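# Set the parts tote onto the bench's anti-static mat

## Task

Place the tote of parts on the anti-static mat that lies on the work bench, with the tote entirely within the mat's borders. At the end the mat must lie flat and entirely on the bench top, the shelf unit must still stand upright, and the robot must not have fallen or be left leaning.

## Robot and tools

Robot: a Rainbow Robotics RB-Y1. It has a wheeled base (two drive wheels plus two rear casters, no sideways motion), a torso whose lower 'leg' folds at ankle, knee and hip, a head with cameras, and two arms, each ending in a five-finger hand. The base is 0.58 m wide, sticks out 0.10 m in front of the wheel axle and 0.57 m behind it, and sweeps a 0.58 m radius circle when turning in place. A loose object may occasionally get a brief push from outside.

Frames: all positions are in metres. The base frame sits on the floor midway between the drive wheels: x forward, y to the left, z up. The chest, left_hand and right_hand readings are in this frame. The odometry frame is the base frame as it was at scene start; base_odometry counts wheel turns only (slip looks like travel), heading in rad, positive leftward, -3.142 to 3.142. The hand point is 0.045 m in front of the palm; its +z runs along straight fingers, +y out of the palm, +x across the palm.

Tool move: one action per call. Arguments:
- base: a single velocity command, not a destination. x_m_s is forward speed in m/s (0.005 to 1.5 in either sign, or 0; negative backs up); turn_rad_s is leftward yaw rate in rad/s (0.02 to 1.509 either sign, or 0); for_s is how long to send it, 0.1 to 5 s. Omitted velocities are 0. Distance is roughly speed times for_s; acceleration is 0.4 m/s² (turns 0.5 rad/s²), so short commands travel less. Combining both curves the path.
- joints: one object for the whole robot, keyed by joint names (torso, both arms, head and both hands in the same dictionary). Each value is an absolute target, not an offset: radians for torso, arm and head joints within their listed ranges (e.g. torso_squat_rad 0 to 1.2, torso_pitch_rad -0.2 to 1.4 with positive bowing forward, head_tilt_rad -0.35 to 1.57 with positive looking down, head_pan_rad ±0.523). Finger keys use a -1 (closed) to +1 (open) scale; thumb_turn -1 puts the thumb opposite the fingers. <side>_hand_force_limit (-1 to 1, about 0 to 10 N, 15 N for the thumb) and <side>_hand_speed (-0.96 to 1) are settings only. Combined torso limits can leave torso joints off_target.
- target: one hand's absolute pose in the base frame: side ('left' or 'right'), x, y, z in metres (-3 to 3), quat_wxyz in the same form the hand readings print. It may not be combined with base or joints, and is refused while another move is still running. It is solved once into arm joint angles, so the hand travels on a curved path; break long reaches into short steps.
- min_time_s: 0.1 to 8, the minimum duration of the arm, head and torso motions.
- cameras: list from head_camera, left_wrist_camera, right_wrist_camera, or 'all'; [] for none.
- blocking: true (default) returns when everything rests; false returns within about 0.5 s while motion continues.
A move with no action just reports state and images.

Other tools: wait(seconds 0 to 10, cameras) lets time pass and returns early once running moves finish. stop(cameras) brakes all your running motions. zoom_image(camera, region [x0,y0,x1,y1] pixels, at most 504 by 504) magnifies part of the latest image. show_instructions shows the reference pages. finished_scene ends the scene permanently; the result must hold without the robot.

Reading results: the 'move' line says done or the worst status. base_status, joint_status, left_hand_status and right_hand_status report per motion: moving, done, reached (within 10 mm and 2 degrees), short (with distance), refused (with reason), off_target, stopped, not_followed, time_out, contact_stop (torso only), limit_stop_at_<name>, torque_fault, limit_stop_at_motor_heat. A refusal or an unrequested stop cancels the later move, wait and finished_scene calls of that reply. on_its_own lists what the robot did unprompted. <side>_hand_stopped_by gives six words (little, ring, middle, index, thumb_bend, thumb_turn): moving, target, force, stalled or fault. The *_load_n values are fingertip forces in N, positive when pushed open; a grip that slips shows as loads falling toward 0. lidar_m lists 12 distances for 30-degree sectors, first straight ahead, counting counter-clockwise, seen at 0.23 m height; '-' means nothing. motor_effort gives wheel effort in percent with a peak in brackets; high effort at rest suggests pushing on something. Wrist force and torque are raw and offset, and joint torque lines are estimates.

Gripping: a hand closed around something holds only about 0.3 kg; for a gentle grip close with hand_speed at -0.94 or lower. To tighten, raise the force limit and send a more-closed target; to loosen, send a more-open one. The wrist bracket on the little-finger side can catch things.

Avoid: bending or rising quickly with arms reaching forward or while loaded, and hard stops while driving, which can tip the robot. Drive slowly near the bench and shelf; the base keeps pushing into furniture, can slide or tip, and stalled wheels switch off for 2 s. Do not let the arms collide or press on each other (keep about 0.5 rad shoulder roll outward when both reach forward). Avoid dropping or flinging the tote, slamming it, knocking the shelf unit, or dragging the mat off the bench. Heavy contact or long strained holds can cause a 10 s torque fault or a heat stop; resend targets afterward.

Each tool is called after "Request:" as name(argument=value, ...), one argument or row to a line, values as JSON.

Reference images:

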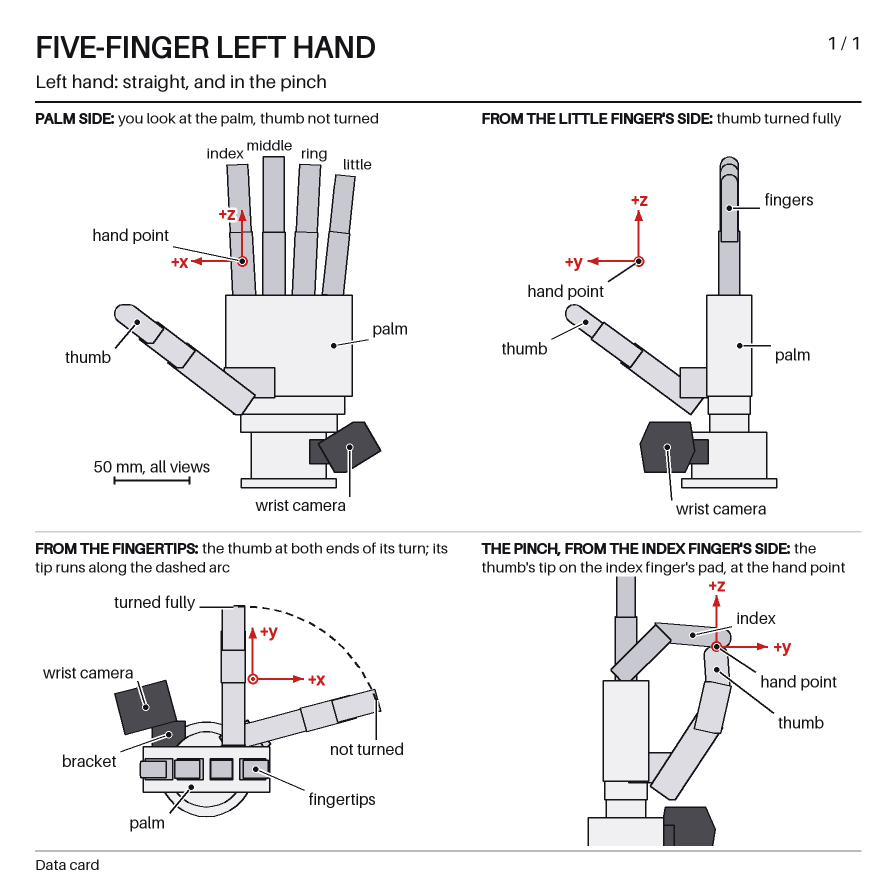

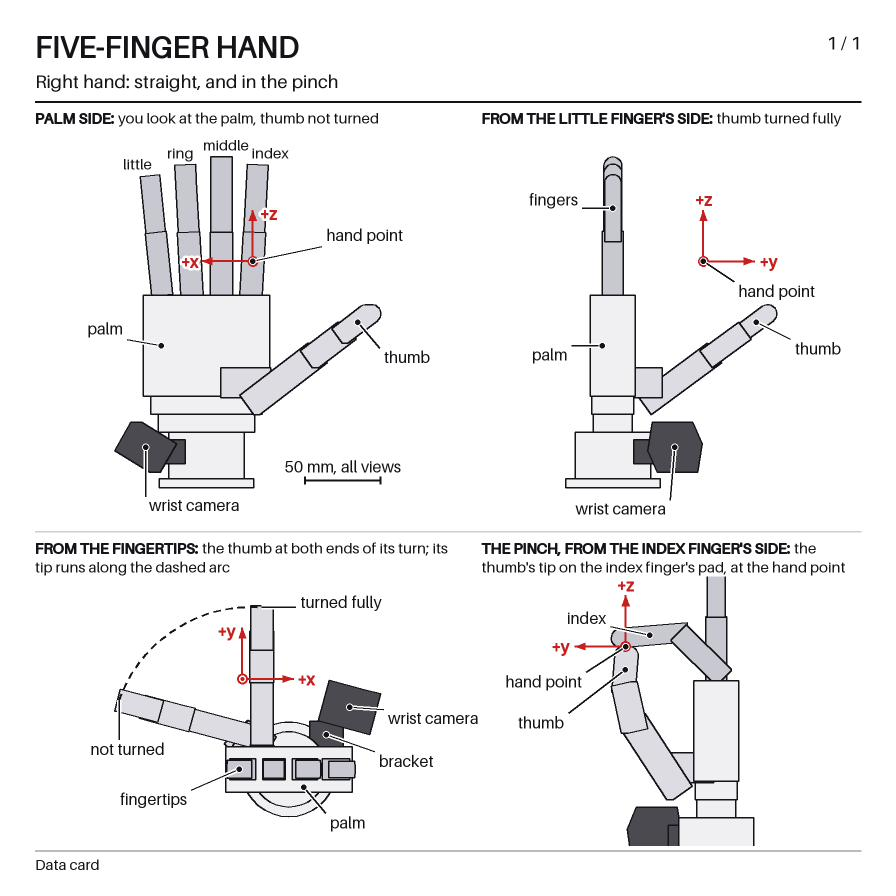

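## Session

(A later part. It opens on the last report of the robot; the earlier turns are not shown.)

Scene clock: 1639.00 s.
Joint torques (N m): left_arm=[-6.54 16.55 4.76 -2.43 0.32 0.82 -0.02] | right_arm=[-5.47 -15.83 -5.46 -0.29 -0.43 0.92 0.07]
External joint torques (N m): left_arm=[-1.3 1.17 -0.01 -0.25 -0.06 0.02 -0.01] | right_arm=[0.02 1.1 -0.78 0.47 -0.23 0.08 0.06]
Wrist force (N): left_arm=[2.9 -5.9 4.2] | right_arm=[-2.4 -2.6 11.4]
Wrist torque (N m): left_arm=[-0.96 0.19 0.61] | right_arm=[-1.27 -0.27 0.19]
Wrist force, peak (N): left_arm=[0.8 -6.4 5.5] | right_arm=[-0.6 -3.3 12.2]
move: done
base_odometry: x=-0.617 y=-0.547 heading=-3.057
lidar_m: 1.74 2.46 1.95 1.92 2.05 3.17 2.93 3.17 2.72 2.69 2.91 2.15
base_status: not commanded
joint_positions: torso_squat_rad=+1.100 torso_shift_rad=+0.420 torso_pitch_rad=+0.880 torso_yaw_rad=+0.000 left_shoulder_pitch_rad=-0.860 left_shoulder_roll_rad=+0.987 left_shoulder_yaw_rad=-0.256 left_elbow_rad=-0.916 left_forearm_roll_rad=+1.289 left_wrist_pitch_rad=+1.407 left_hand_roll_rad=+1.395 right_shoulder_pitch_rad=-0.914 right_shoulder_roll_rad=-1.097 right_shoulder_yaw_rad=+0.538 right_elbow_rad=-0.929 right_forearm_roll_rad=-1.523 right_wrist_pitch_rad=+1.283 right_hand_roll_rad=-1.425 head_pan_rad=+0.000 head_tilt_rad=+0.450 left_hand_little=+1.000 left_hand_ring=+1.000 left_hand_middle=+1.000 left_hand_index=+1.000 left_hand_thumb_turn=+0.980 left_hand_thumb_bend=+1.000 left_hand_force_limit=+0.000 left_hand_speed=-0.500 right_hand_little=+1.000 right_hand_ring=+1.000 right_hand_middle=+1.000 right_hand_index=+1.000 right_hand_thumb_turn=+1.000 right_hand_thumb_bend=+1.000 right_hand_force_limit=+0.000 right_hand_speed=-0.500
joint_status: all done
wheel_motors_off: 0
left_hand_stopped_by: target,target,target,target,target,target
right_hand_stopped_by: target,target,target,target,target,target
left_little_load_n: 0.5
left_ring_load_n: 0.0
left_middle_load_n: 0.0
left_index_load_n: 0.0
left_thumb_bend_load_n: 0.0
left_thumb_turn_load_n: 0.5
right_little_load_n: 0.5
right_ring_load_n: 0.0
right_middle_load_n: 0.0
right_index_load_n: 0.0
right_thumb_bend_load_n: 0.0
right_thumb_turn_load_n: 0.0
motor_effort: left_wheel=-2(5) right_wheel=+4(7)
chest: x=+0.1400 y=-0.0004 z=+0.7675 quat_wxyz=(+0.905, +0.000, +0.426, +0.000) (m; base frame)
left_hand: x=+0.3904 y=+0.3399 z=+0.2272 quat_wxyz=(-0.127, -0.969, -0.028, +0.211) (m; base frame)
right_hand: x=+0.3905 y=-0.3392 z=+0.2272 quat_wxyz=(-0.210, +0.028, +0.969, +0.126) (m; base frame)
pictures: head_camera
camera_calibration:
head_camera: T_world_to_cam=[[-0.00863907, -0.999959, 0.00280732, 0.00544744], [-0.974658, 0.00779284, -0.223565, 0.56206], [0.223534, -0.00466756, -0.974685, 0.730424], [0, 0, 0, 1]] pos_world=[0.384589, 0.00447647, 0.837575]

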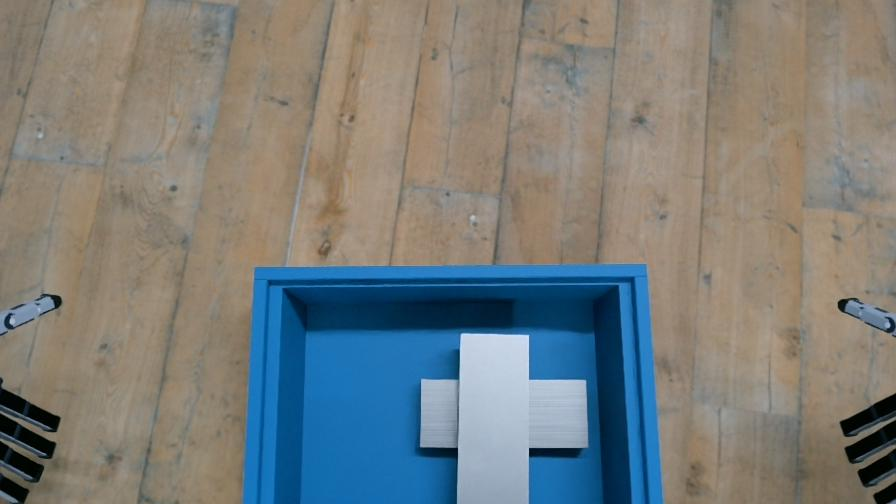

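Request:
move(
  joints={"left_hand_little": 0.1, "left_hand_ring": 0.1, "left_hand_middle": 0.1, "left_hand_index": 0.1, "right_hand_little": 0.1, "right_hand_ring": 0.1, "right_hand_middle": 0.1, "right_hand_index": 0.1},
  cameras=[],
)

Request:
move(
  target={"side": "left", "x": 0.399, "y": 0.245, "z": 0.130, "quat_wxyz": [0.1305, 0.9914, 0, 0]},
  min_time_s=2,
  cameras=[],
)

Request:
move(
  target={"side": "right", "x": 0.403, "y": -0.245, "z": 0.134, "quat_wxyz": [0, 0, 0.9914, 0.1305]},
  min_time_s=2,
  cameras=["all"],
)

Request:
zoom_image(
  camera="left_wrist_camera",
  region=[60, 0, 310, 380],
)

Request:
zoom_image(
  camera="right_wrist_camera",
  region=[190, 0, 440, 380],
)

Scene clock: 1658.17 s.
Joint torques (N m): left_arm=[-6.29 16.66 4.73 -2.13 0.4 0.79 -0.19] | right_arm=[-5.25 -15.64 -5.44 -0.3 -0.47 1.05 0.2]
External joint torques (N m): left_arm=[-1.03 1.29 -0.04 0.06 0.02 -0.02 -0.17] | right_arm=[0.25 1.29 -0.75 0.47 -0.26 0.21 0.19]
Wrist force (N): left_arm=[3.2 -5.6 4.7] | right_arm=[-2.2 -2.9 11.6]
Wrist torque (N m): left_arm=[-0.93 0.18 0.61] | right_arm=[-1.32 -0.28 0.24]
Wrist force, peak (N): left_arm=[3.0 -6.6 4.5] | right_arm=[-2.2 -3.4 11.7]
move: done
base_odometry: x=-0.617 y=-0.547 heading=-3.057
lidar_m: 1.73 2.45 1.95 1.93 2.05 3.17 3.00 3.17 2.72 2.69 2.92 2.15
base_status: not commanded
joint_positions: torso_squat_rad=+1.100 torso_shift_rad=+0.420 torso_pitch_rad=+0.880 torso_yaw_rad=+0.000 left_shoulder_pitch_rad=-0.860 left_shoulder_roll_rad=+0.987 left_shoulder_yaw_rad=-0.256 left_elbow_rad=-0.916 left_forearm_roll_rad=+1.289 left_wrist_pitch_rad=+1.407 left_hand_roll_rad=+1.395 right_shoulder_pitch_rad=-0.914 right_shoulder_roll_rad=-1.097 right_shoulder_yaw_rad=+0.538 right_elbow_rad=-0.929 right_forearm_roll_rad=-1.523 right_wrist_pitch_rad=+1.283 right_hand_roll_rad=-1.425 head_pan_rad=+0.000 head_tilt_rad=+0.450 left_hand_little=+0.100 left_hand_ring=+0.100 left_hand_middle=+0.100 left_hand_index=+0.100 left_hand_thumb_turn=+0.980 left_hand_thumb_bend=+1.000 left_hand_force_limit=+0.000 left_hand_speed=-0.500 right_hand_little=+0.100 right_hand_ring=+0.100 right_hand_middle=+0.100 right_hand_index=+0.100 right_hand_thumb_turn=+1.000 right_hand_thumb_bend=+1.000 right_hand_force_limit=+0.000 right_hand_speed=-0.500
joint_status: all done
wheel_motors_off: 0
left_hand_stopped_by: target,target,target,target,target,target
right_hand_stopped_by: target,target,target,target,target,target
left_little_load_n: 0.0
left_ring_load_n: 0.0
left_middle_load_n: 0.0
left_index_load_n: 0.0
left_thumb_bend_load_n: 0.0
left_thumb_turn_load_n: 0.0
right_little_load_n: 0.5
right_ring_load_n: 0.0
right_middle_load_n: 0.0
right_index_load_n: 0.5
right_thumb_bend_load_n: 0.0
right_thumb_turn_load_n: 0.0
motor_effort: left_wheel=-4(4) right_wheel=+5(6)
chest: x=+0.1400 y=-0.0004 z=+0.7675 quat_wxyz=(+0.905, +0.000, +0.426, +0.000) (m; base frame)
left_hand: x=+0.3904 y=+0.3399 z=+0.2272 quat_wxyz=(-0.127, -0.969, -0.028, +0.211) (m; base frame)
right_hand: x=+0.3905 y=-0.3392 z=+0.2272 quat_wxyz=(-0.210, +0.028, +0.969, +0.126) (m; base frame)
pictures: none
No camera images: "cameras" was empty.

Scene clock: 1660.50 s.
Joint torques (N m): left_arm=[-1.85 9.46 2.55 -4.37 0.24 -0.32 -0.46] | right_arm=[-5.76 -16.01 -5.58 -0.37 -0.48 0.87 0.07]
External joint torques (N m): left_arm=[0.46 -0.26 -1.12 -0.69 -0.16 -0.33 -0.45] | right_arm=[-0.26 0.91 -0.88 0.4 -0.26 0.02 0.05]
Wrist force (N): left_arm=[0.6 -6.3 4.8] | right_arm=[-2.1 -3.2 11.0]
Wrist torque (N m): left_arm=[-1.03 0.38 0.49] | right_arm=[-1.33 -0.31 0.20]
Wrist force, peak (N): left_arm=[2.8 -6.7 4.6] | right_arm=[-2.5 -2.9 11.8]
move: done
base_odometry: x=-0.617 y=-0.547 heading=-3.057
lidar_m: 1.74 2.45 1.95 1.93 2.04 3.17 3.00 3.17 2.72 2.69 2.91 2.14
base_status: not commanded
joint_positions: torso_squat_rad=+1.100 torso_shift_rad=+0.420 torso_pitch_rad=+0.880 torso_yaw_rad=+0.000 left_shoulder_pitch_rad=-0.663 left_shoulder_roll_rad=+0.707 left_shoulder_yaw_rad=-0.259 left_elbow_rad=-1.046 left_forearm_roll_rad=+1.103 left_wrist_pitch_rad=+0.774 left_hand_roll_rad=+1.382 right_shoulder_pitch_rad=-0.914 right_shoulder_roll_rad=-1.097 right_shoulder_yaw_rad=+0.538 right_elbow_rad=-0.929 right_forearm_roll_rad=-1.523 right_wrist_pitch_rad=+1.283 right_hand_roll_rad=-1.425 head_pan_rad=+0.000 head_tilt_rad=+0.450 left_hand_little=+0.100 left_hand_ring=+0.100 left_hand_middle=+0.100 left_hand_index=+0.100 left_hand_thumb_turn=+0.980 left_hand_thumb_bend=+1.000 left_hand_force_limit=+0.000 left_hand_speed=-0.500 right_hand_little=+0.100 right_hand_ring=+0.100 right_hand_middle=+0.100 right_hand_index=+0.100 right_hand_thumb_turn=+1.000 right_hand_thumb_bend=+1.000 right_hand_force_limit=+0.000 right_hand_speed=-0.500
joint_status: all done
wheel_motors_off: 0
left_hand_stopped_by: target,target,target,target,target,target
right_hand_stopped_by: target,target,target,target,target,target
left_little_load_n: 0.5
left_ring_load_n: 0.0
left_middle_load_n: 0.0
left_index_load_n: 0.5
left_thumb_bend_load_n: -0.5
left_thumb_turn_load_n: 0.0
right_little_load_n: 0.0
right_ring_load_n: 0.0
right_middle_load_n: 0.0
right_index_load_n: 0.5
right_thumb_bend_load_n: 0.0
right_thumb_turn_load_n: 0.0
motor_effort: left_wheel=-5(5) right_wheel=+3(8)
chest: x=+0.1400 y=-0.0004 z=+0.7675 quat_wxyz=(+0.905, +0.000, +0.426, +0.000) (m; base frame)
left_hand: x=+0.3988 y=+0.2450 z=+0.1307 quat_wxyz=(-0.130, -0.991, +0.000, +0.000) (m; base frame)
left_hand_status: reached (checked arc, planned for 2.0 s): 1 mm and 0.0 deg off.
right_hand: x=+0.3905 y=-0.3392 z=+0.2272 quat_wxyz=(-0.210, +0.028, +0.969, +0.126) (m; base frame)
pictures: none
No camera images: "cameras" was empty.

Scene clock: 1662.83 s.
Joint torques (N m): left_arm=[-2.06 9.93 2.46 -4.38 0.34 -0.22 -0.31] | right_arm=[-1.59 -10.5 -3.64 -2.84 -0.14 0.05 -0.13]
External joint torques (N m): left_arm=[0.26 0.21 -1.21 -0.69 -0.06 -0.24 -0.31] | right_arm=[1.21 1.18 0.2 -0.29 0.07 0.05 -0.13]
Wrist force (N): left_arm=[0.6 -6.1 5.0] | right_arm=[-0.3 -2.7 12.0]
Wrist torque (N m): left_arm=[-1.03 0.39 0.49] | right_arm=[-1.29 -0.42 0.21]
Wrist force, peak (N): left_arm=[0.0 -6.7 5.3] | right_arm=[0.1 -3.7 12.2]
move: done
base_odometry: x=-0.617 y=-0.547 heading=-3.057
lidar_m: 1.74 2.45 1.95 1.93 2.03 3.17 3.01 3.18 2.73 2.69 2.91 2.15
base_status: not commanded
joint_positions: torso_squat_rad=+1.100 torso_shift_rad=+0.420 torso_pitch_rad=+0.880 torso_yaw_rad=+0.000 left_shoulder_pitch_rad=-0.663 left_shoulder_roll_rad=+0.707 left_shoulder_yaw_rad=-0.259 left_elbow_rad=-1.046 left_forearm_roll_rad=+1.103 left_wrist_pitch_rad=+0.774 left_hand_roll_rad=+1.382 right_shoulder_pitch_rad=-0.731 right_shoulder_roll_rad=-0.856 right_shoulder_yaw_rad=+0.558 right_elbow_rad=-1.065 right_forearm_roll_rad=-1.296 right_wrist_pitch_rad=+0.636 right_hand_roll_rad=-1.488 head_pan_rad=+0.000 head_tilt_rad=+0.450 left_hand_little=+0.100 left_hand_ring=+0.100 left_hand_middle=+0.100 left_hand_index=+0.100 left_hand_thumb_turn=+0.980 left_hand_thumb_bend=+1.000 left_hand_force_limit=+0.000 left_hand_speed=-0.500 right_hand_little=+0.100 right_hand_ring=+0.100 right_hand_middle=+0.100 right_hand_index=+0.100 right_hand_thumb_turn=+1.000 right_hand_thumb_bend=+1.000 right_hand_force_limit=+0.000 right_hand_speed=-0.500
joint_status: all done
wheel_motors_off: 0
left_hand_stopped_by: target,target,target,target,target,target
right_hand_stopped_by: target,target,target,target,target,target
left_little_load_n: 0.0
left_ring_load_n: 0.0
left_middle_load_n: 0.0
left_index_load_n: 0.0
left_thumb_bend_load_n: 0.0
left_thumb_turn_load_n: 0.0
right_little_load_n: 0.0
right_ring_load_n: 0.0
right_middle_load_n: 0.0
right_index_load_n: 0.0
right_thumb_bend_load_n: 0.0
right_thumb_turn_load_n: 0.0
motor_effort: left_wheel=-3(5) right_wheel=+3(6)
chest: x=+0.1400 y=-0.0004 z=+0.7675 quat_wxyz=(+0.905, +0.000, +0.426, +0.000) (m; base frame)
left_hand: x=+0.3988 y=+0.2450 z=+0.1307 quat_wxyz=(-0.130, -0.991, +0.000, +0.000) (m; base frame)
right_hand: x=+0.4031 y=-0.2449 z=+0.1346 quat_wxyz=(+0.000, +0.000, +0.991, +0.132) (m; base frame)
right_hand_status: reached (checked arc, planned for 2.0 s): 1 mm and 0.2 deg off.
pictures: head_camera, left_wrist_camera, right_wrist_camera
camera_calibration:
head_camera: T_world_to_cam=[[-0.00863907, -0.999959, 0.00280732, 0.00544744], [-0.974658, 0.00779284, -0.223565, 0.56206], [0.223534, -0.00466756, -0.974685, 0.730424], [0, 0, 0, 1]] pos_world=[0.384589, 0.00447647, 0.837575]
left_wrist_camera: T_world_to_cam=[[0.225009, 0.945789, -0.23421, -0.294427], [0.832953, -0.0620009, 0.54986, -0.384346], [0.50553, -0.318809, -0.801748, 0.101437], [0, 0, 0, 1]] pos_world=[0.335112, 0.286975, 0.223706]
right_wrist_camera: T_world_to_cam=[[-0.319621, 0.910004, 0.264074, 0.311402], [0.817927, 0.124269, 0.561741, -0.378037], [0.47837, 0.395537, -0.784036, 0.126029], [0, 0, 0, 1]] pos_world=[0.348448, -0.286248, 0.228936]

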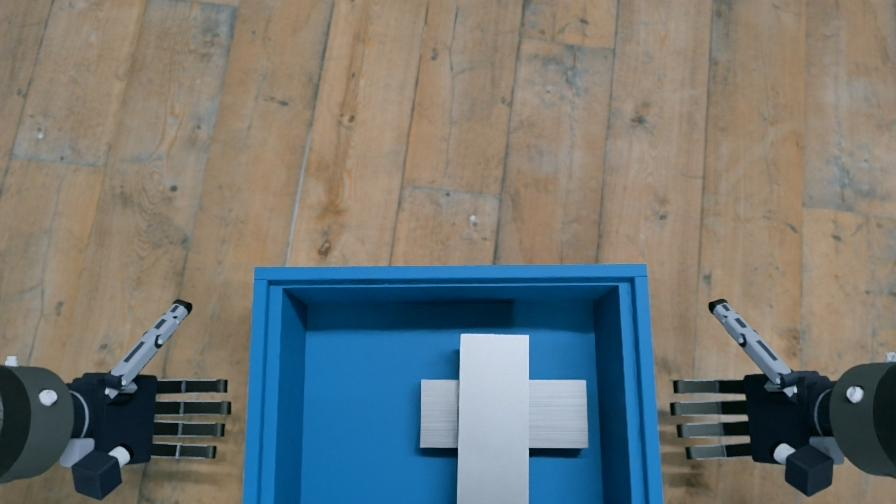

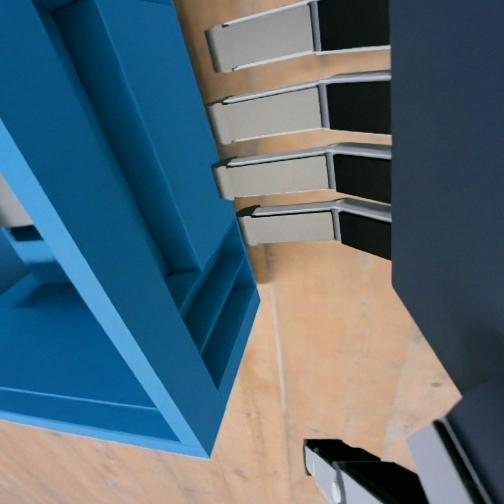

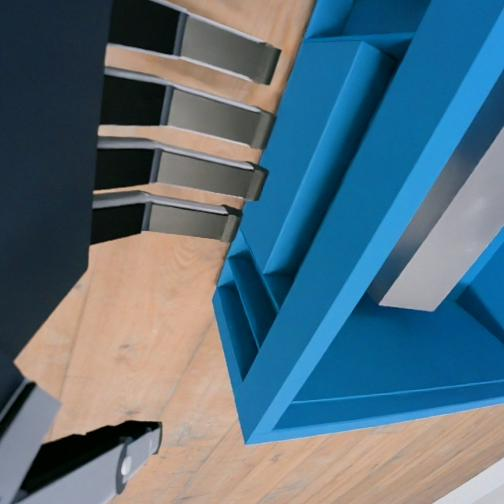

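Scaled by 1.326 from the camera's 504x504 image, which has a finer 720x720 frame.

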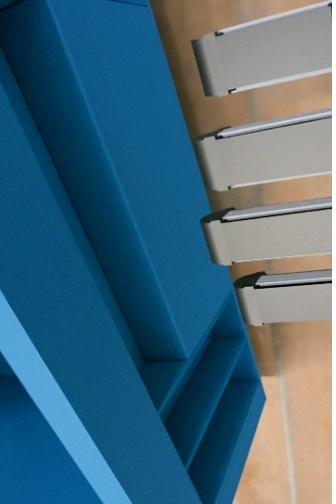

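Scaled by 1.326 from the camera's 504x504 image, which has a finer 720x720 frame.

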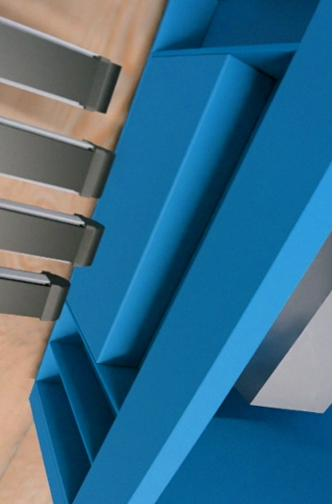

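Request:
move(
  target={"side": "left", "x": 0.399, "y": 0.235, "z": 0.1185, "quat_wxyz": [0.1305, 0.9914, 0, 0]},
  min_time_s=1,
  cameras=[],
)

Request:
move(
  target={"side": "left", "x": 0.399, "y": 0.208, "z": 0.1185, "quat_wxyz": [0.1305, 0.9914, 0, 0]},
  min_time_s=2,
  cameras=["left_wrist_camera"],
)

Request:
zoom_image(
  camera="left_wrist_camera",
  region=[60, 0, 310, 380],
)

Request:
move(
  target={"side": "right", "x": 0.403, "y": -0.235, "z": 0.1215, "quat_wxyz": [0, 0, 0.9914, 0.1305]},
  min_time_s=1,
  cameras=[],
)

Request:
move(
  target={"side": "right", "x": 0.403, "y": -0.209, "z": 0.1215, "quat_wxyz": [0, 0, 0.9914, 0.1305]},
  min_time_s=2,
  cameras=["right_wrist_camera"],
)

Request:
zoom_image(
  camera="right_wrist_camera",
  region=[190, 0, 440, 380],
)

Scene clock: 1712.10 s.
Joint torques (N m): left_arm=[-4.71 8.75 1.87 -2.97 0.16 -0.29 -0.24] | right_arm=[-1.87 -10.49 -3.2 -2.83 -0.06 0.09 -0.01]
External joint torques (N m): left_arm=[-2.04 -0.5 -1.44 0.61 -0.23 -0.32 -0.23] | right_arm=[0.92 1.19 0.65 -0.28 0.15 0.09 -0.01]
Wrist force (N): left_arm=[0.4 -6.2 4.4] | right_arm=[0.1 -3.5 11.7]
Wrist torque (N m): left_arm=[-1.02 0.42 0.48] | right_arm=[-1.41 -0.47 0.23]
Wrist force, peak (N): left_arm=[0.6 -6.5 5.3] | right_arm=[-0.2 -3.2 12.3]
move: done
base_odometry: x=-0.617 y=-0.547 heading=-3.057
lidar_m: 1.74 2.46 1.95 1.92 2.04 3.17 2.92 3.18 2.71 2.69 2.92 2.15
base_status: not commanded
joint_positions: torso_squat_rad=+1.100 torso_shift_rad=+0.420 torso_pitch_rad=+0.880 torso_yaw_rad=+0.000 left_shoulder_pitch_rad=-0.704 left_shoulder_roll_rad=+0.667 left_shoulder_yaw_rad=-0.272 left_elbow_rad=-0.970 left_forearm_roll_rad=+1.097 left_wrist_pitch_rad=+0.748 left_hand_roll_rad=+1.356 right_shoulder_pitch_rad=-0.731 right_shoulder_roll_rad=-0.856 right_shoulder_yaw_rad=+0.558 right_elbow_rad=-1.065 right_forearm_roll_rad=-1.296 right_wrist_pitch_rad=+0.636 right_hand_roll_rad=-1.488 head_pan_rad=+0.000 head_tilt_rad=+0.450 left_hand_little=+0.100 left_hand_ring=+0.100 left_hand_middle=+0.100 left_hand_index=+0.100 left_hand_thumb_turn=+0.980 left_hand_thumb_bend=+1.000 left_hand_force_limit=+0.000 left_hand_speed=-0.500 right_hand_little=+0.100 right_hand_ring=+0.100 right_hand_middle=+0.100 right_hand_index=+0.100 right_hand_thumb_turn=+1.000 right_hand_thumb_bend=+1.000 right_hand_force_limit=+0.000 right_hand_speed=-0.500
joint_status: all done
wheel_motors_off: 0
left_hand_stopped_by: target,target,target,target,target,target
right_hand_stopped_by: target,target,target,target,target,target
left_little_load_n: 0.0
left_ring_load_n: 0.0
left_middle_load_n: 0.0
left_index_load_n: 0.0
left_thumb_bend_load_n: 0.0
left_thumb_turn_load_n: 0.0
right_little_load_n: 0.0
right_ring_load_n: 0.0
right_middle_load_n: 0.0
right_index_load_n: 0.0
right_thumb_bend_load_n: 0.0
right_thumb_turn_load_n: 0.0
motor_effort: left_wheel=-3(4) right_wheel=+5(5)
chest: x=+0.1400 y=-0.0004 z=+0.7675 quat_wxyz=(+0.905, +0.000, +0.426, +0.000) (m; base frame)
left_hand: x=+0.3989 y=+0.2351 z=+0.1186 quat_wxyz=(-0.130, -0.991, +0.000, +0.000) (m; base frame)
left_hand_status: reached (checked arc, planned for 1.0 s): 0 mm and 0.0 deg off.
right_hand: x=+0.4031 y=-0.2449 z=+0.1346 quat_wxyz=(+0.000, +0.000, +0.991, +0.132) (m; base frame)
pictures: none
No camera images: "cameras" was empty.

Scene clock: 1714.43 s.
Joint torques (N m): left_arm=[-1.72 4.3 0.14 -5.41 0.76 0.21 0.28] | right_arm=[-1.44 -10.41 -3.35 -2.75 -0.04 0.06 -0.03]
External joint torques (N m): left_arm=[1.13 -3.96 -3.06 -1.36 0.37 0.25 0.28] | right_arm=[1.36 1.27 0.5 -0.2 0.17 0.06 -0.03]
Wrist force (N): left_arm=[1.2 -9.1 0.8] | right_arm=[0.3 -3.2 12.3]
Wrist torque (N m): left_arm=[-0.87 0.37 0.64] | right_arm=[-1.40 -0.51 0.26]
Wrist force, peak (N): left_arm=[0.8 -11.7 1.2] | right_arm=[0.3 -3.2 12.3]
move: done
base_odometry: x=-0.617 y=-0.547 heading=-3.057
lidar_m: 1.74 2.46 1.95 1.93 2.04 3.17 2.92 3.17 2.72 2.69 2.91 2.15
base_status: not commanded
joint_positions: torso_squat_rad=+1.100 torso_shift_rad=+0.420 torso_pitch_rad=+0.880 torso_yaw_rad=+0.000 left_shoulder_pitch_rad=-0.698 left_shoulder_roll_rad=+0.641 left_shoulder_yaw_rad=-0.302 left_elbow_rad=-1.037 left_forearm_roll_rad=+1.006 left_wrist_pitch_rad=+0.746 left_hand_roll_rad=+1.473 right_shoulder_pitch_rad=-0.731 right_shoulder_roll_rad=-0.856 right_shoulder_yaw_rad=+0.558 right_elbow_rad=-1.065 right_forearm_roll_rad=-1.296 right_wrist_pitch_rad=+0.636 right_hand_roll_rad=-1.488 head_pan_rad=+0.000 head_tilt_rad=+0.450 left_hand_little=+0.100 left_hand_ring=+0.100 left_hand_middle=+0.100 left_hand_index=+0.100 left_hand_thumb_turn=+0.980 left_hand_thumb_bend=+1.000 left_hand_force_limit=+0.000 left_hand_speed=-0.500 right_hand_little=+0.100 right_hand_ring=+0.100 right_hand_middle=+0.100 right_hand_index=+0.100 right_hand_thumb_turn=+1.000 right_hand_thumb_bend=+1.000 right_hand_force_limit=+0.000 right_hand_speed=-0.500
joint_status: all done
wheel_motors_off: 0
left_hand_stopped_by: target,target,target,target,target,target
right_hand_stopped_by: target,target,target,target,target,target
left_little_load_n: 0.0
left_ring_load_n: 0.0
left_middle_load_n: -2.5
left_index_load_n: 0.0
left_thumb_bend_load_n: 0.0
left_thumb_turn_load_n: 0.0
right_little_load_n: 0.0
right_ring_load_n: 0.0
right_middle_load_n: 0.0
right_index_load_n: 0.0
right_thumb_bend_load_n: 0.0
right_thumb_turn_load_n: 0.0
motor_effort: left_wheel=-3(5) right_wheel=+3(6)
chest: x=+0.1400 y=-0.0004 z=+0.7675 quat_wxyz=(+0.905, +0.000, +0.426, +0.000) (m; base frame)
left_hand: x=+0.3995 y=+0.2089 z=+0.1186 quat_wxyz=(-0.130, -0.991, +0.000, +0.000) (m; base frame)
left_hand_status: reached (checked arc, planned for 2.0 s): 1 mm and 0.1 deg off.
right_hand: x=+0.4031 y=-0.2449 z=+0.1346 quat_wxyz=(+0.000, +0.000, +0.991, +0.132) (m; base frame)
pictures: left_wrist_camera
camera_calibration:
left_wrist_camera: T_world_to_cam=[[0.224786, 0.945969, -0.233695, -0.263329], [0.832528, -0.0618271, 0.550521, -0.380468], [0.506328, -0.318307, -0.801444, 0.0794631], [0, 0, 0, 1]] pos_world=[0.335708, 0.250871, 0.211602]

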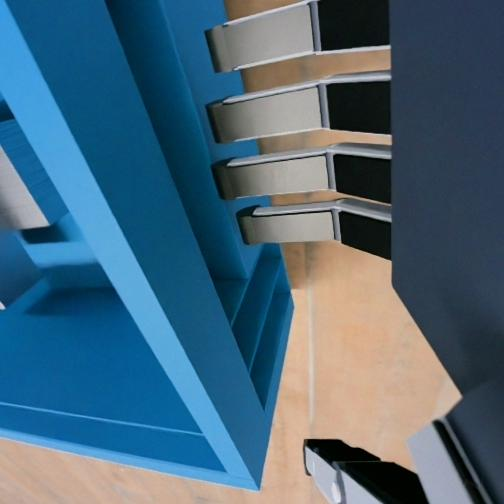

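Scaled by 1.326 from the camera's 504x504 image, which has a finer 720x720 frame.

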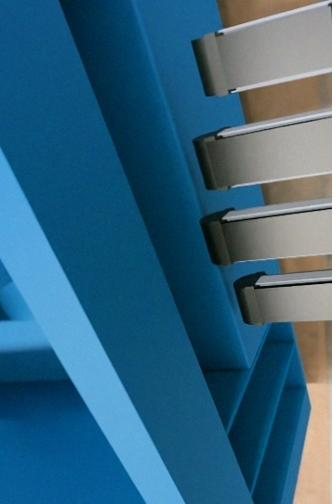

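Scene clock: 1715.77 s.
Joint torques (N m): left_arm=[-2.36 4.5 -0.12 -4.96 0.75 0.1 0.29] | right_arm=[-3.3 -9.59 -2.71 -1.94 -0.07 -0.03 0.39]
External joint torques (N m): left_arm=[0.49 -3.75 -3.32 -0.91 0.35 0.13 0.29] | right_arm=[-0.19 1.47 0.81 0.55 0.13 -0.04 0.39]
Wrist force (N): left_arm=[1.7 -9.2 1.0] | right_arm=[-0.3 -3.2 11.8]
Wrist torque (N m): left_arm=[-0.87 0.32 0.67] | right_arm=[-1.38 -0.41 0.29]
Wrist force, peak (N): left_arm=[1.9 -9.9 0.7] | right_arm=[0.0 -3.4 12.3]
move: done
base_odometry: x=-0.617 y=-0.547 heading=-3.057
lidar_m: 1.75 2.45 1.95 1.93 2.04 3.17 2.92 3.18 2.72 2.69 2.92 2.15
base_status: not commanded
joint_positions: torso_squat_rad=+1.100 torso_shift_rad=+0.420 torso_pitch_rad=+0.880 torso_yaw_rad=+0.000 left_shoulder_pitch_rad=-0.698 left_shoulder_roll_rad=+0.641 left_shoulder_yaw_rad=-0.302 left_elbow_rad=-1.037 left_forearm_roll_rad=+1.006 left_wrist_pitch_rad=+0.746 left_hand_roll_rad=+1.473 right_shoulder_pitch_rad=-0.766 right_shoulder_roll_rad=-0.803 right_shoulder_yaw_rad=+0.569 right_elbow_rad=-0.989 right_forearm_roll_rad=-1.287 right_wrist_pitch_rad=+0.620 right_hand_roll_rad=-1.465 head_pan_rad=+0.000 head_tilt_rad=+0.450 left_hand_little=+0.100 left_hand_ring=+0.100 left_hand_middle=+0.100 left_hand_index=+0.100 left_hand_thumb_turn=+0.980 left_hand_thumb_bend=+1.000 left_hand_force_limit=+0.000 left_hand_speed=-0.500 right_hand_little=+0.100 right_hand_ring=+0.100 right_hand_middle=+0.100 right_hand_index=+0.100 right_hand_thumb_turn=+1.000 right_hand_thumb_bend=+1.000 right_hand_force_limit=+0.000 right_hand_speed=-0.500
joint_status: all done
wheel_motors_off: 0
left_hand_stopped_by: target,target,target,target,target,target
right_hand_stopped_by: target,target,target,target,target,target
left_little_load_n: 0.0
left_ring_load_n: 0.0
left_middle_load_n: -2.5
left_index_load_n: 0.0
left_thumb_bend_load_n: 0.0
left_thumb_turn_load_n: 0.0
right_little_load_n: 0.0
right_ring_load_n: 0.0
right_middle_load_n: 0.0
right_index_load_n: 0.0
right_thumb_bend_load_n: -0.5
right_thumb_turn_load_n: 0.0
motor_effort: left_wheel=-4(5) right_wheel=+2(6)
chest: x=+0.1400 y=-0.0004 z=+0.7675 quat_wxyz=(+0.905, +0.000, +0.426, +0.000) (m; base frame)
left_hand: x=+0.3995 y=+0.2089 z=+0.1186 quat_wxyz=(-0.130, -0.991, +0.000, +0.000) (m; base frame)
right_hand: x=+0.4029 y=-0.2350 z=+0.1216 quat_wxyz=(+0.000, +0.000, +0.991, +0.130) (m; base frame)
right_hand_status: reached (checked arc, planned for 1.0 s): 0 mm and 0.0 deg off.
pictures: none
No camera images: "cameras" was empty.

Scene clock: 1718.10 s.
Joint torques (N m): left_arm=[-4.16 -0.12 -0.07 -6.71 2.1 0.16 0.16] | right_arm=[-6.54 3.92 0.71 -10.71 -2.39 -0.04 0.21]
External joint torques (N m): left_arm=[-1.31 -8.4 -3.28 -2.67 1.71 0.2 0.16] | right_arm=[-3.16 14.18 4.22 -7.75 -2.19 0.02 0.21]
Wrist force (N): left_arm=[0.7 -17.5 -4.9] | right_arm=[0.1 -21.1 -3.6]
Wrist torque (N m): left_arm=[-0.73 0.19 0.83] | right_arm=[-0.83 -0.12 -0.14]
Wrist force, peak (N): left_arm=[0.5 -17.7 -5.1] | right_arm=[0.1 -21.4 -3.6]
move: done
base_odometry: x=-0.617 y=-0.547 heading=-3.057
lidar_m: 1.74 2.46 1.95 1.93 2.04 3.17 2.92 3.18 2.72 2.69 2.91 2.15
base_status: not commanded
joint_positions: torso_squat_rad=+1.100 torso_shift_rad=+0.420 torso_pitch_rad=+0.880 torso_yaw_rad=+0.000 left_shoulder_pitch_rad=-0.698 left_shoulder_roll_rad=+0.642 left_shoulder_yaw_rad=-0.302 left_elbow_rad=-1.036 left_forearm_roll_rad=+1.005 left_wrist_pitch_rad=+0.746 left_hand_roll_rad=+1.473 right_shoulder_pitch_rad=-0.771 right_shoulder_roll_rad=-0.789 right_shoulder_yaw_rad=+0.602 right_elbow_rad=-1.048 right_forearm_roll_rad=-1.182 right_wrist_pitch_rad=+0.614 right_hand_roll_rad=-1.602 head_pan_rad=+0.000 head_tilt_rad=+0.450 left_hand_little=+0.100 left_hand_ring=+0.100 left_hand_middle=+0.100 left_hand_index=+0.100 left_hand_thumb_turn=+0.980 left_hand_thumb_bend=+1.000 left_hand_force_limit=+0.000 left_hand_speed=-0.500 right_hand_little=+0.100 right_hand_ring=+0.100 right_hand_middle=+0.100 right_hand_index=+0.100 right_hand_thumb_turn=+1.000 right_hand_thumb_bend=+1.000 right_hand_force_limit=+0.000 right_hand_speed=-0.500
joint_status: all done
wheel_motors_off: 0
left_hand_stopped_by: target,target,target,target,target,target
right_hand_stopped_by: target,target,target,target,target,target
left_little_load_n: 0.0
left_ring_load_n: 0.0
left_middle_load_n: -4.0
left_index_load_n: 0.5
left_thumb_bend_load_n: 0.0
left_thumb_turn_load_n: 0.0
right_little_load_n: 0.0
right_ring_load_n: 0.0
right_middle_load_n: -5.0
right_index_load_n: 0.0
right_thumb_bend_load_n: 0.0
right_thumb_turn_load_n: 0.0
motor_effort: left_wheel=-4(5) right_wheel=+1(7)
chest: x=+0.1399 y=-0.0004 z=+0.7676 quat_wxyz=(+0.905, +0.000, +0.426, +0.000) (m; base frame)
left_hand: x=+0.3994 y=+0.2097 z=+0.1185 quat_wxyz=(-0.130, -0.992, +0.000, +0.000) (m; base frame)
right_hand: x=+0.4032 y=-0.2126 z=+0.1213 quat_wxyz=(+0.000, +0.000, +0.992, +0.129) (m; base frame)
right_hand_status: reached (checked arc, planned for 2.0 s): 4 mm and 0.2 deg off.
pictures: right_wrist_camera
camera_calibration:
right_wrist_camera: T_world_to_cam=[[-0.318205, 0.912092, 0.258521, 0.286091], [0.818372, 0.126624, 0.560565, -0.374171], [0.478552, 0.389941, -0.786723, 0.101767], [0, 0, 0, 1]] pos_world=[0.348546, -0.253246, 0.215849]

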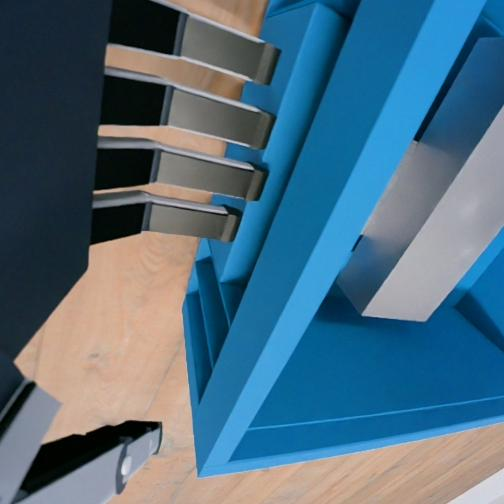

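Scaled by 1.326 from the camera's 504x504 image, which has a finer 720x720 frame.

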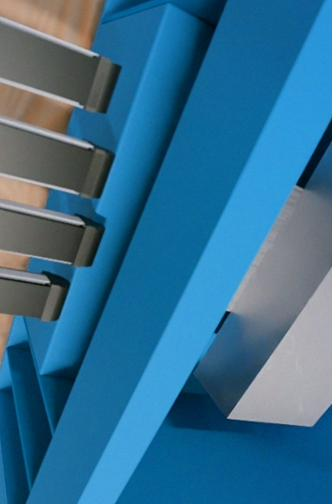

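Request:
move(
  cameras=["all"],
)

Scene clock: 1746.03 s.
Joint torques (N m): left_arm=[-4.24 0.52 0.01 -6.97 2.18 0.03 0.23] | right_arm=[-6.49 4.11 0.38 -10.62 -2.27 -0.01 0.1]
External joint torques (N m): left_arm=[-1.39 -7.76 -3.2 -2.93 1.79 0.06 0.23] | right_arm=[-3.11 14.37 3.88 -7.66 -2.07 0.05 0.1]
Wrist force (N): left_arm=[0.5 -17.7 -4.8] | right_arm=[0.1 -20.7 -3.7]
Wrist torque (N m): left_arm=[-0.78 0.23 0.82] | right_arm=[-0.75 -0.08 -0.15]
Wrist force, peak (N): left_arm=[0.4 -17.8 -5.0] | right_arm=[0.2 -21.4 -3.7]
base_odometry: x=-0.617 y=-0.547 heading=-3.057
lidar_m: 1.74 2.46 1.95 1.93 2.04 3.18 2.92 3.17 2.72 2.69 2.91 2.15
base_status: not commanded
joint_positions: torso_squat_rad=+1.100 torso_shift_rad=+0.420 torso_pitch_rad=+0.880 torso_yaw_rad=+0.000 left_shoulder_pitch_rad=-0.698 left_shoulder_roll_rad=+0.642 left_shoulder_yaw_rad=-0.302 left_elbow_rad=-1.036 left_forearm_roll_rad=+1.005 left_wrist_pitch_rad=+0.746 left_hand_roll_rad=+1.473 right_shoulder_pitch_rad=-0.771 right_shoulder_roll_rad=-0.789 right_shoulder_yaw_rad=+0.602 right_elbow_rad=-1.048 right_forearm_roll_rad=-1.182 right_wrist_pitch_rad=+0.614 right_hand_roll_rad=-1.602 head_pan_rad=+0.000 head_tilt_rad=+0.450 left_hand_little=+0.100 left_hand_ring=+0.100 left_hand_middle=+0.100 left_hand_index=+0.100 left_hand_thumb_turn=+0.980 left_hand_thumb_bend=+1.000 left_hand_force_limit=+0.000 left_hand_speed=-0.500 right_hand_little=+0.100 right_hand_ring=+0.100 right_hand_middle=+0.100 right_hand_index=+0.100 right_hand_thumb_turn=+1.000 right_hand_thumb_bend=+1.000 right_hand_force_limit=+0.000 right_hand_speed=-0.500
joint_status: all done
wheel_motors_off: 0
left_hand_stopped_by: target,target,target,target,target,target
right_hand_stopped_by: target,target,target,target,target,target
left_little_load_n: 0.0
left_ring_load_n: 0.0
left_middle_load_n: -4.0
left_index_load_n: 0.0
left_thumb_bend_load_n: 0.0
left_thumb_turn_load_n: 0.0
right_little_load_n: 0.0
right_ring_load_n: 0.0
right_middle_load_n: -5.0
right_index_load_n: 0.0
right_thumb_bend_load_n: 0.0
right_thumb_turn_load_n: 0.0
motor_effort: left_wheel=-4(5) right_wheel=+5(7)
chest: x=+0.1399 y=-0.0004 z=+0.7676 quat_wxyz=(+0.905, +0.000, +0.426, +0.000) (m; base frame)
left_hand: x=+0.3994 y=+0.2097 z=+0.1185 quat_wxyz=(-0.130, -0.992, +0.000, +0.000) (m; base frame)
right_hand: x=+0.4032 y=-0.2126 z=+0.1213 quat_wxyz=(+0.000, +0.000, +0.992, +0.129) (m; base frame)
right_hand_status: reached (checked arc, planned for 2.0 s): 4 mm and 0.2 deg off.
pictures: head_camera, left_wrist_camera, right_wrist_camera
camera_calibration:
head_camera: T_world_to_cam=[[-0.00875944, -0.999957, 0.00288045, 0.00543078], [-0.974587, 0.00789232, -0.223872, 0.562238], [0.22384, -0.00476825, -0.974614, 0.730465], [0, 0, 0, 1]] pos_world=[0.38449, 0.00447623, 0.837775]
left_wrist_camera: T_world_to_cam=[[0.225046, 0.946209, -0.232472, -0.264372], [0.832582, -0.0628121, 0.550328, -0.380073], [0.506124, -0.317401, -0.801932, 0.0796812], [0, 0, 0, 1]] pos_world=[0.335609, 0.251569, 0.211605]
right_wrist_camera: T_world_to_cam=[[-0.318205, 0.912092, 0.258521, 0.286091], [0.818372, 0.126624, 0.560565, -0.374171], [0.478552, 0.389941, -0.786723, 0.101767], [0, 0, 0, 1]] pos_world=[0.348546, -0.253246, 0.215849]

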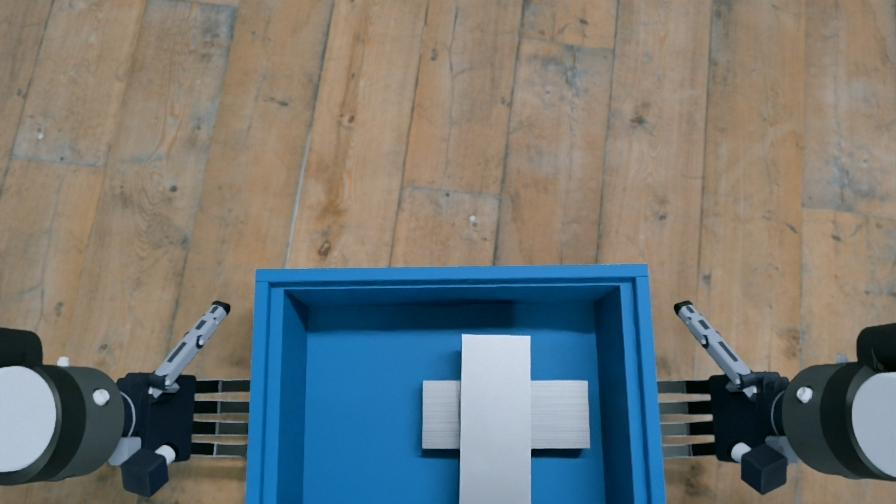

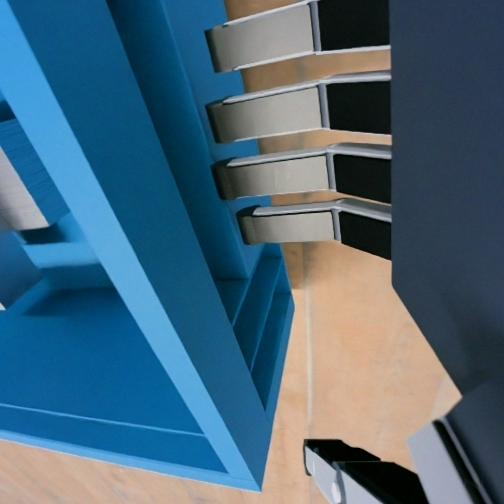

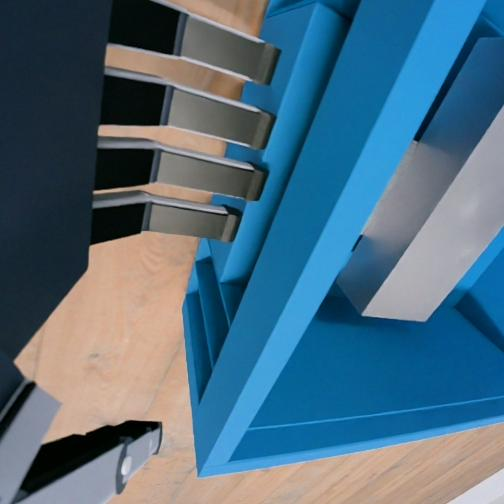

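Request:
move(
  target={"side":"left","x":0.399,"y":0.228,"z":0.123,"quat_wxyz":[0.1305,0.9914,0,0]},
  min_time_s=1.5,
)

Request:
move(
  target={"side":"right","x":0.402,"y":-0.235,"z":0.126,"quat_wxyz":[0,0,0.9914,0.1305]},
  min_time_s=1.5,
  cameras=["all"],
)

Scene clock: 1799.57 s.
Joint torques (N m): left_arm=[-2.25 10.97 3.54 -3.14 0.58 0.39 -0.21] | right_arm=[-4.2 -5.26 -1.64 -5.07 -1.2 -0.09 0.1]
External joint torques (N m): left_arm=[0.39 1.99 0.14 0.69 0.19 0.4 -0.21] | right_arm=[-0.81 4.94 1.85 -2.08 -1 -0.02 0.1]
Wrist force (N): left_arm=[0.2 -6.3 4.8] | right_arm=[0.0 -7.5 7.2]
Wrist torque (N m): left_arm=[-1.03 0.46 0.47] | right_arm=[-1.28 -0.37 0.13]
Wrist force, peak (N): left_arm=[0.0 -17.8 -4.9] | right_arm=[0.0 -21.4 -3.9]
move: done
base_odometry: x=-0.617 y=-0.547 heading=-3.057
lidar_m: 1.75 2.46 1.95 1.93 2.04 3.17 2.93 3.18 2.71 2.69 2.92 2.15
base_status: not commanded
joint_positions: torso_squat_rad=+1.100 torso_shift_rad=+0.420 torso_pitch_rad=+0.880 torso_yaw_rad=+0.000 left_shoulder_pitch_rad=-0.687 left_shoulder_roll_rad=+0.671 left_shoulder_yaw_rad=-0.284 left_elbow_rad=-1.028 left_forearm_roll_rad=+1.056 left_wrist_pitch_rad=+0.754 left_hand_roll_rad=+1.423 right_shoulder_pitch_rad=-0.771 right_shoulder_roll_rad=-0.787 right_shoulder_yaw_rad=+0.602 right_elbow_rad=-1.050 right_forearm_roll_rad=-1.182 right_wrist_pitch_rad=+0.614 right_hand_roll_rad=-1.602 head_pan_rad=+0.000 head_tilt_rad=+0.450 left_hand_little=+0.100 left_hand_ring=+0.100 left_hand_middle=+0.100 left_hand_index=+0.100 left_hand_thumb_turn=+0.980 left_hand_thumb_bend=+1.000 left_hand_force_limit=+0.000 left_hand_speed=-0.500 right_hand_little=+0.100 right_hand_ring=+0.100 right_hand_middle=+0.100 right_hand_index=+0.100 right_hand_thumb_turn=+1.000 right_hand_thumb_bend=+1.000 right_hand_force_limit=+0.000 right_hand_speed=-0.500
joint_status: all done
wheel_motors_off: 0
left_hand_stopped_by: target,target,target,target,target,target
right_hand_stopped_by: target,target,target,target,target,target
left_little_load_n: 0.0
left_ring_load_n: 0.0
left_middle_load_n: 0.0
left_index_load_n: 0.5
left_thumb_bend_load_n: 0.0
left_thumb_turn_load_n: 0.0
right_little_load_n: 0.0
right_ring_load_n: 0.0
right_middle_load_n: -3.0
right_index_load_n: 0.0
right_thumb_bend_load_n: 0.0
right_thumb_turn_load_n: 0.0
motor_effort: left_wheel=-2(5) right_wheel=+4(6)
chest: x=+0.1399 y=-0.0004 z=+0.7676 quat_wxyz=(+0.905, +0.000, +0.426, +0.000) (m; base frame)
left_hand: x=+0.3997 y=+0.2272 z=+0.1225 quat_wxyz=(-0.129, -0.992, +0.000, -0.001) (m; base frame)
left_hand_status: reached (checked arc, planned for 1.5 s): 1 mm and 0.2 deg off.
right_hand: x=+0.4032 y=-0.2103 z=+0.1216 quat_wxyz=(+0.000, +0.000, +0.991, +0.130) (m; base frame)
pictures: none

Scene clock: 1801.40 s.
Joint torques (N m): left_arm=[-2.06 11 3.82 -3.39 0.75 0.45 -0.35] | right_arm=[-1.45 -10.9 -4.93 -1.95 -0.71 0.4 0.26]
External joint torques (N m): left_arm=[0.58 2.02 0.43 0.44 0.36 0.46 -0.35] | right_arm=[1.57 0.26 -1.3 0.63 -0.51 0.41 0.26]
Wrist force (N): left_arm=[0.4 -6.6 5.2] | right_arm=[-0.1 -3.3 11.8]
Wrist torque (N m): left_arm=[-1.11 0.46 0.51] | right_arm=[-1.39 -0.42 0.29]
Wrist force, peak (N): left_arm=[0.8 -6.3 5.6] | right_arm=[-0.3 -3.4 12.4]
move: done
base_odometry: x=-0.617 y=-0.547 heading=-3.057
lidar_m: 1.74 2.46 1.95 1.93 2.04 3.18 2.93 3.18 2.72 2.69 2.92 2.14
base_status: not commanded
joint_positions: torso_squat_rad=+1.100 torso_shift_rad=+0.420 torso_pitch_rad=+0.880 torso_yaw_rad=+0.000 left_shoulder_pitch_rad=-0.687 left_shoulder_roll_rad=+0.671 left_shoulder_yaw_rad=-0.284 left_elbow_rad=-1.028 left_forearm_roll_rad=+1.056 left_wrist_pitch_rad=+0.754 left_hand_roll_rad=+1.423 right_shoulder_pitch_rad=-0.753 right_shoulder_roll_rad=-0.823 right_shoulder_yaw_rad=+0.578 right_elbow_rad=-1.030 right_forearm_roll_rad=-1.273 right_wrist_pitch_rad=+0.620 right_hand_roll_rad=-1.502 head_pan_rad=+0.000 head_tilt_rad=+0.450 left_hand_little=+0.100 left_hand_ring=+0.100 left_hand_middle=+0.100 left_hand_index=+0.100 left_hand_thumb_turn=+0.980 left_hand_thumb_bend=+1.000 left_hand_force_limit=+0.000 left_hand_speed=-0.500 right_hand_little=+0.100 right_hand_ring=+0.100 right_hand_middle=+0.100 right_hand_index=+0.100 right_hand_thumb_turn=+1.000 right_hand_thumb_bend=+1.000 right_hand_force_limit=+0.000 right_hand_speed=-0.500
joint_status: all done
wheel_motors_off: 0
left_hand_stopped_by: target,target,target,target,target,target
right_hand_stopped_by: target,target,target,target,target,target
left_little_load_n: 0.0
left_ring_load_n: 0.0
left_middle_load_n: 0.0
left_index_load_n: 0.0
left_thumb_bend_load_n: 0.0
left_thumb_turn_load_n: 0.5
right_little_load_n: 0.0
right_ring_load_n: 0.0
right_middle_load_n: 0.0
right_index_load_n: 0.0
right_thumb_bend_load_n: 0.0
right_thumb_turn_load_n: 0.0
motor_effort: left_wheel=-2(4) right_wheel=+3(7)
chest: x=+0.1400 y=-0.0004 z=+0.7676 quat_wxyz=(+0.905, +0.000, +0.426, +0.000) (m; base frame)
left_hand: x=+0.3996 y=+0.2272 z=+0.1224 quat_wxyz=(-0.129, -0.992, +0.000, -0.001) (m; base frame)
right_hand: x=+0.4020 y=-0.2346 z=+0.1260 quat_wxyz=(+0.000, +0.000, +0.991, +0.130) (m; base frame)
right_hand_status: reached (checked arc, planned for 1.5 s): 0 mm and 0.0 deg off.
pictures: head_camera, left_wrist_camera, right_wrist_camera
camera_calibration:
head_camera: T_world_to_cam=[[-0.00866136, -0.999958, 0.00290323, 0.00537532], [-0.974609, 0.00779209, -0.223777, 0.562242], [0.223745, -0.00476773, -0.974636, 0.730399], [0, 0, 0, 1]] pos_world=[0.384589, 0.00447641, 0.837675]
left_wrist_camera: T_world_to_cam=[[0.224357, 0.946615, -0.231483, -0.280059], [0.83238, -0.0626262, 0.550656, -0.381343], [0.506762, -0.316226, -0.801993, 0.0877111], [0, 0, 0, 1]] pos_world=[0.335807, 0.268962, 0.215504]
right_wrist_camera: T_world_to_cam=[[-0.318947, 0.911003, 0.261433, 0.304328], [0.818248, 0.12548, 0.561004, -0.373323], [0.478272, 0.392848, -0.785447, 0.11518], [0, 0, 0, 1]] pos_world=[0.347447, -0.275647, 0.220342]

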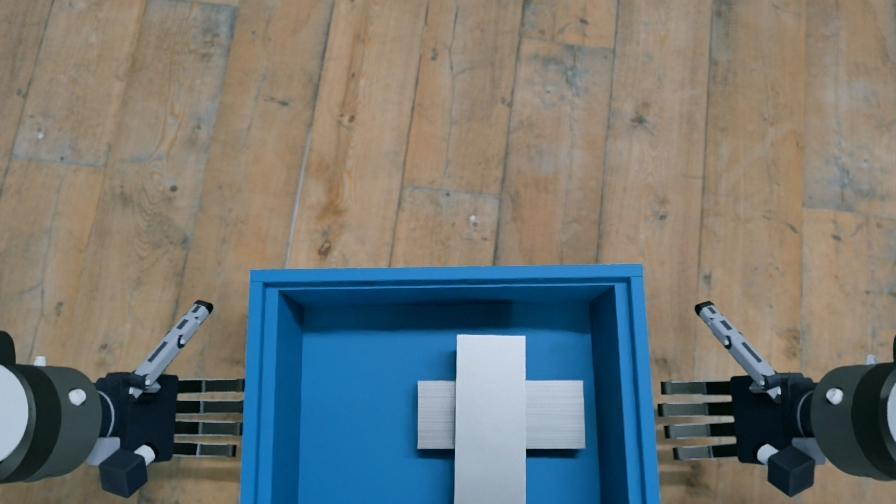

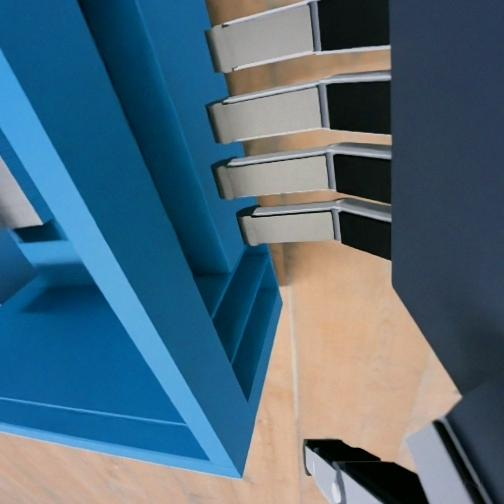

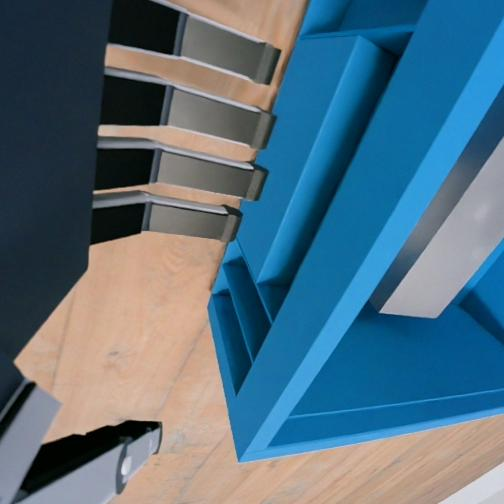

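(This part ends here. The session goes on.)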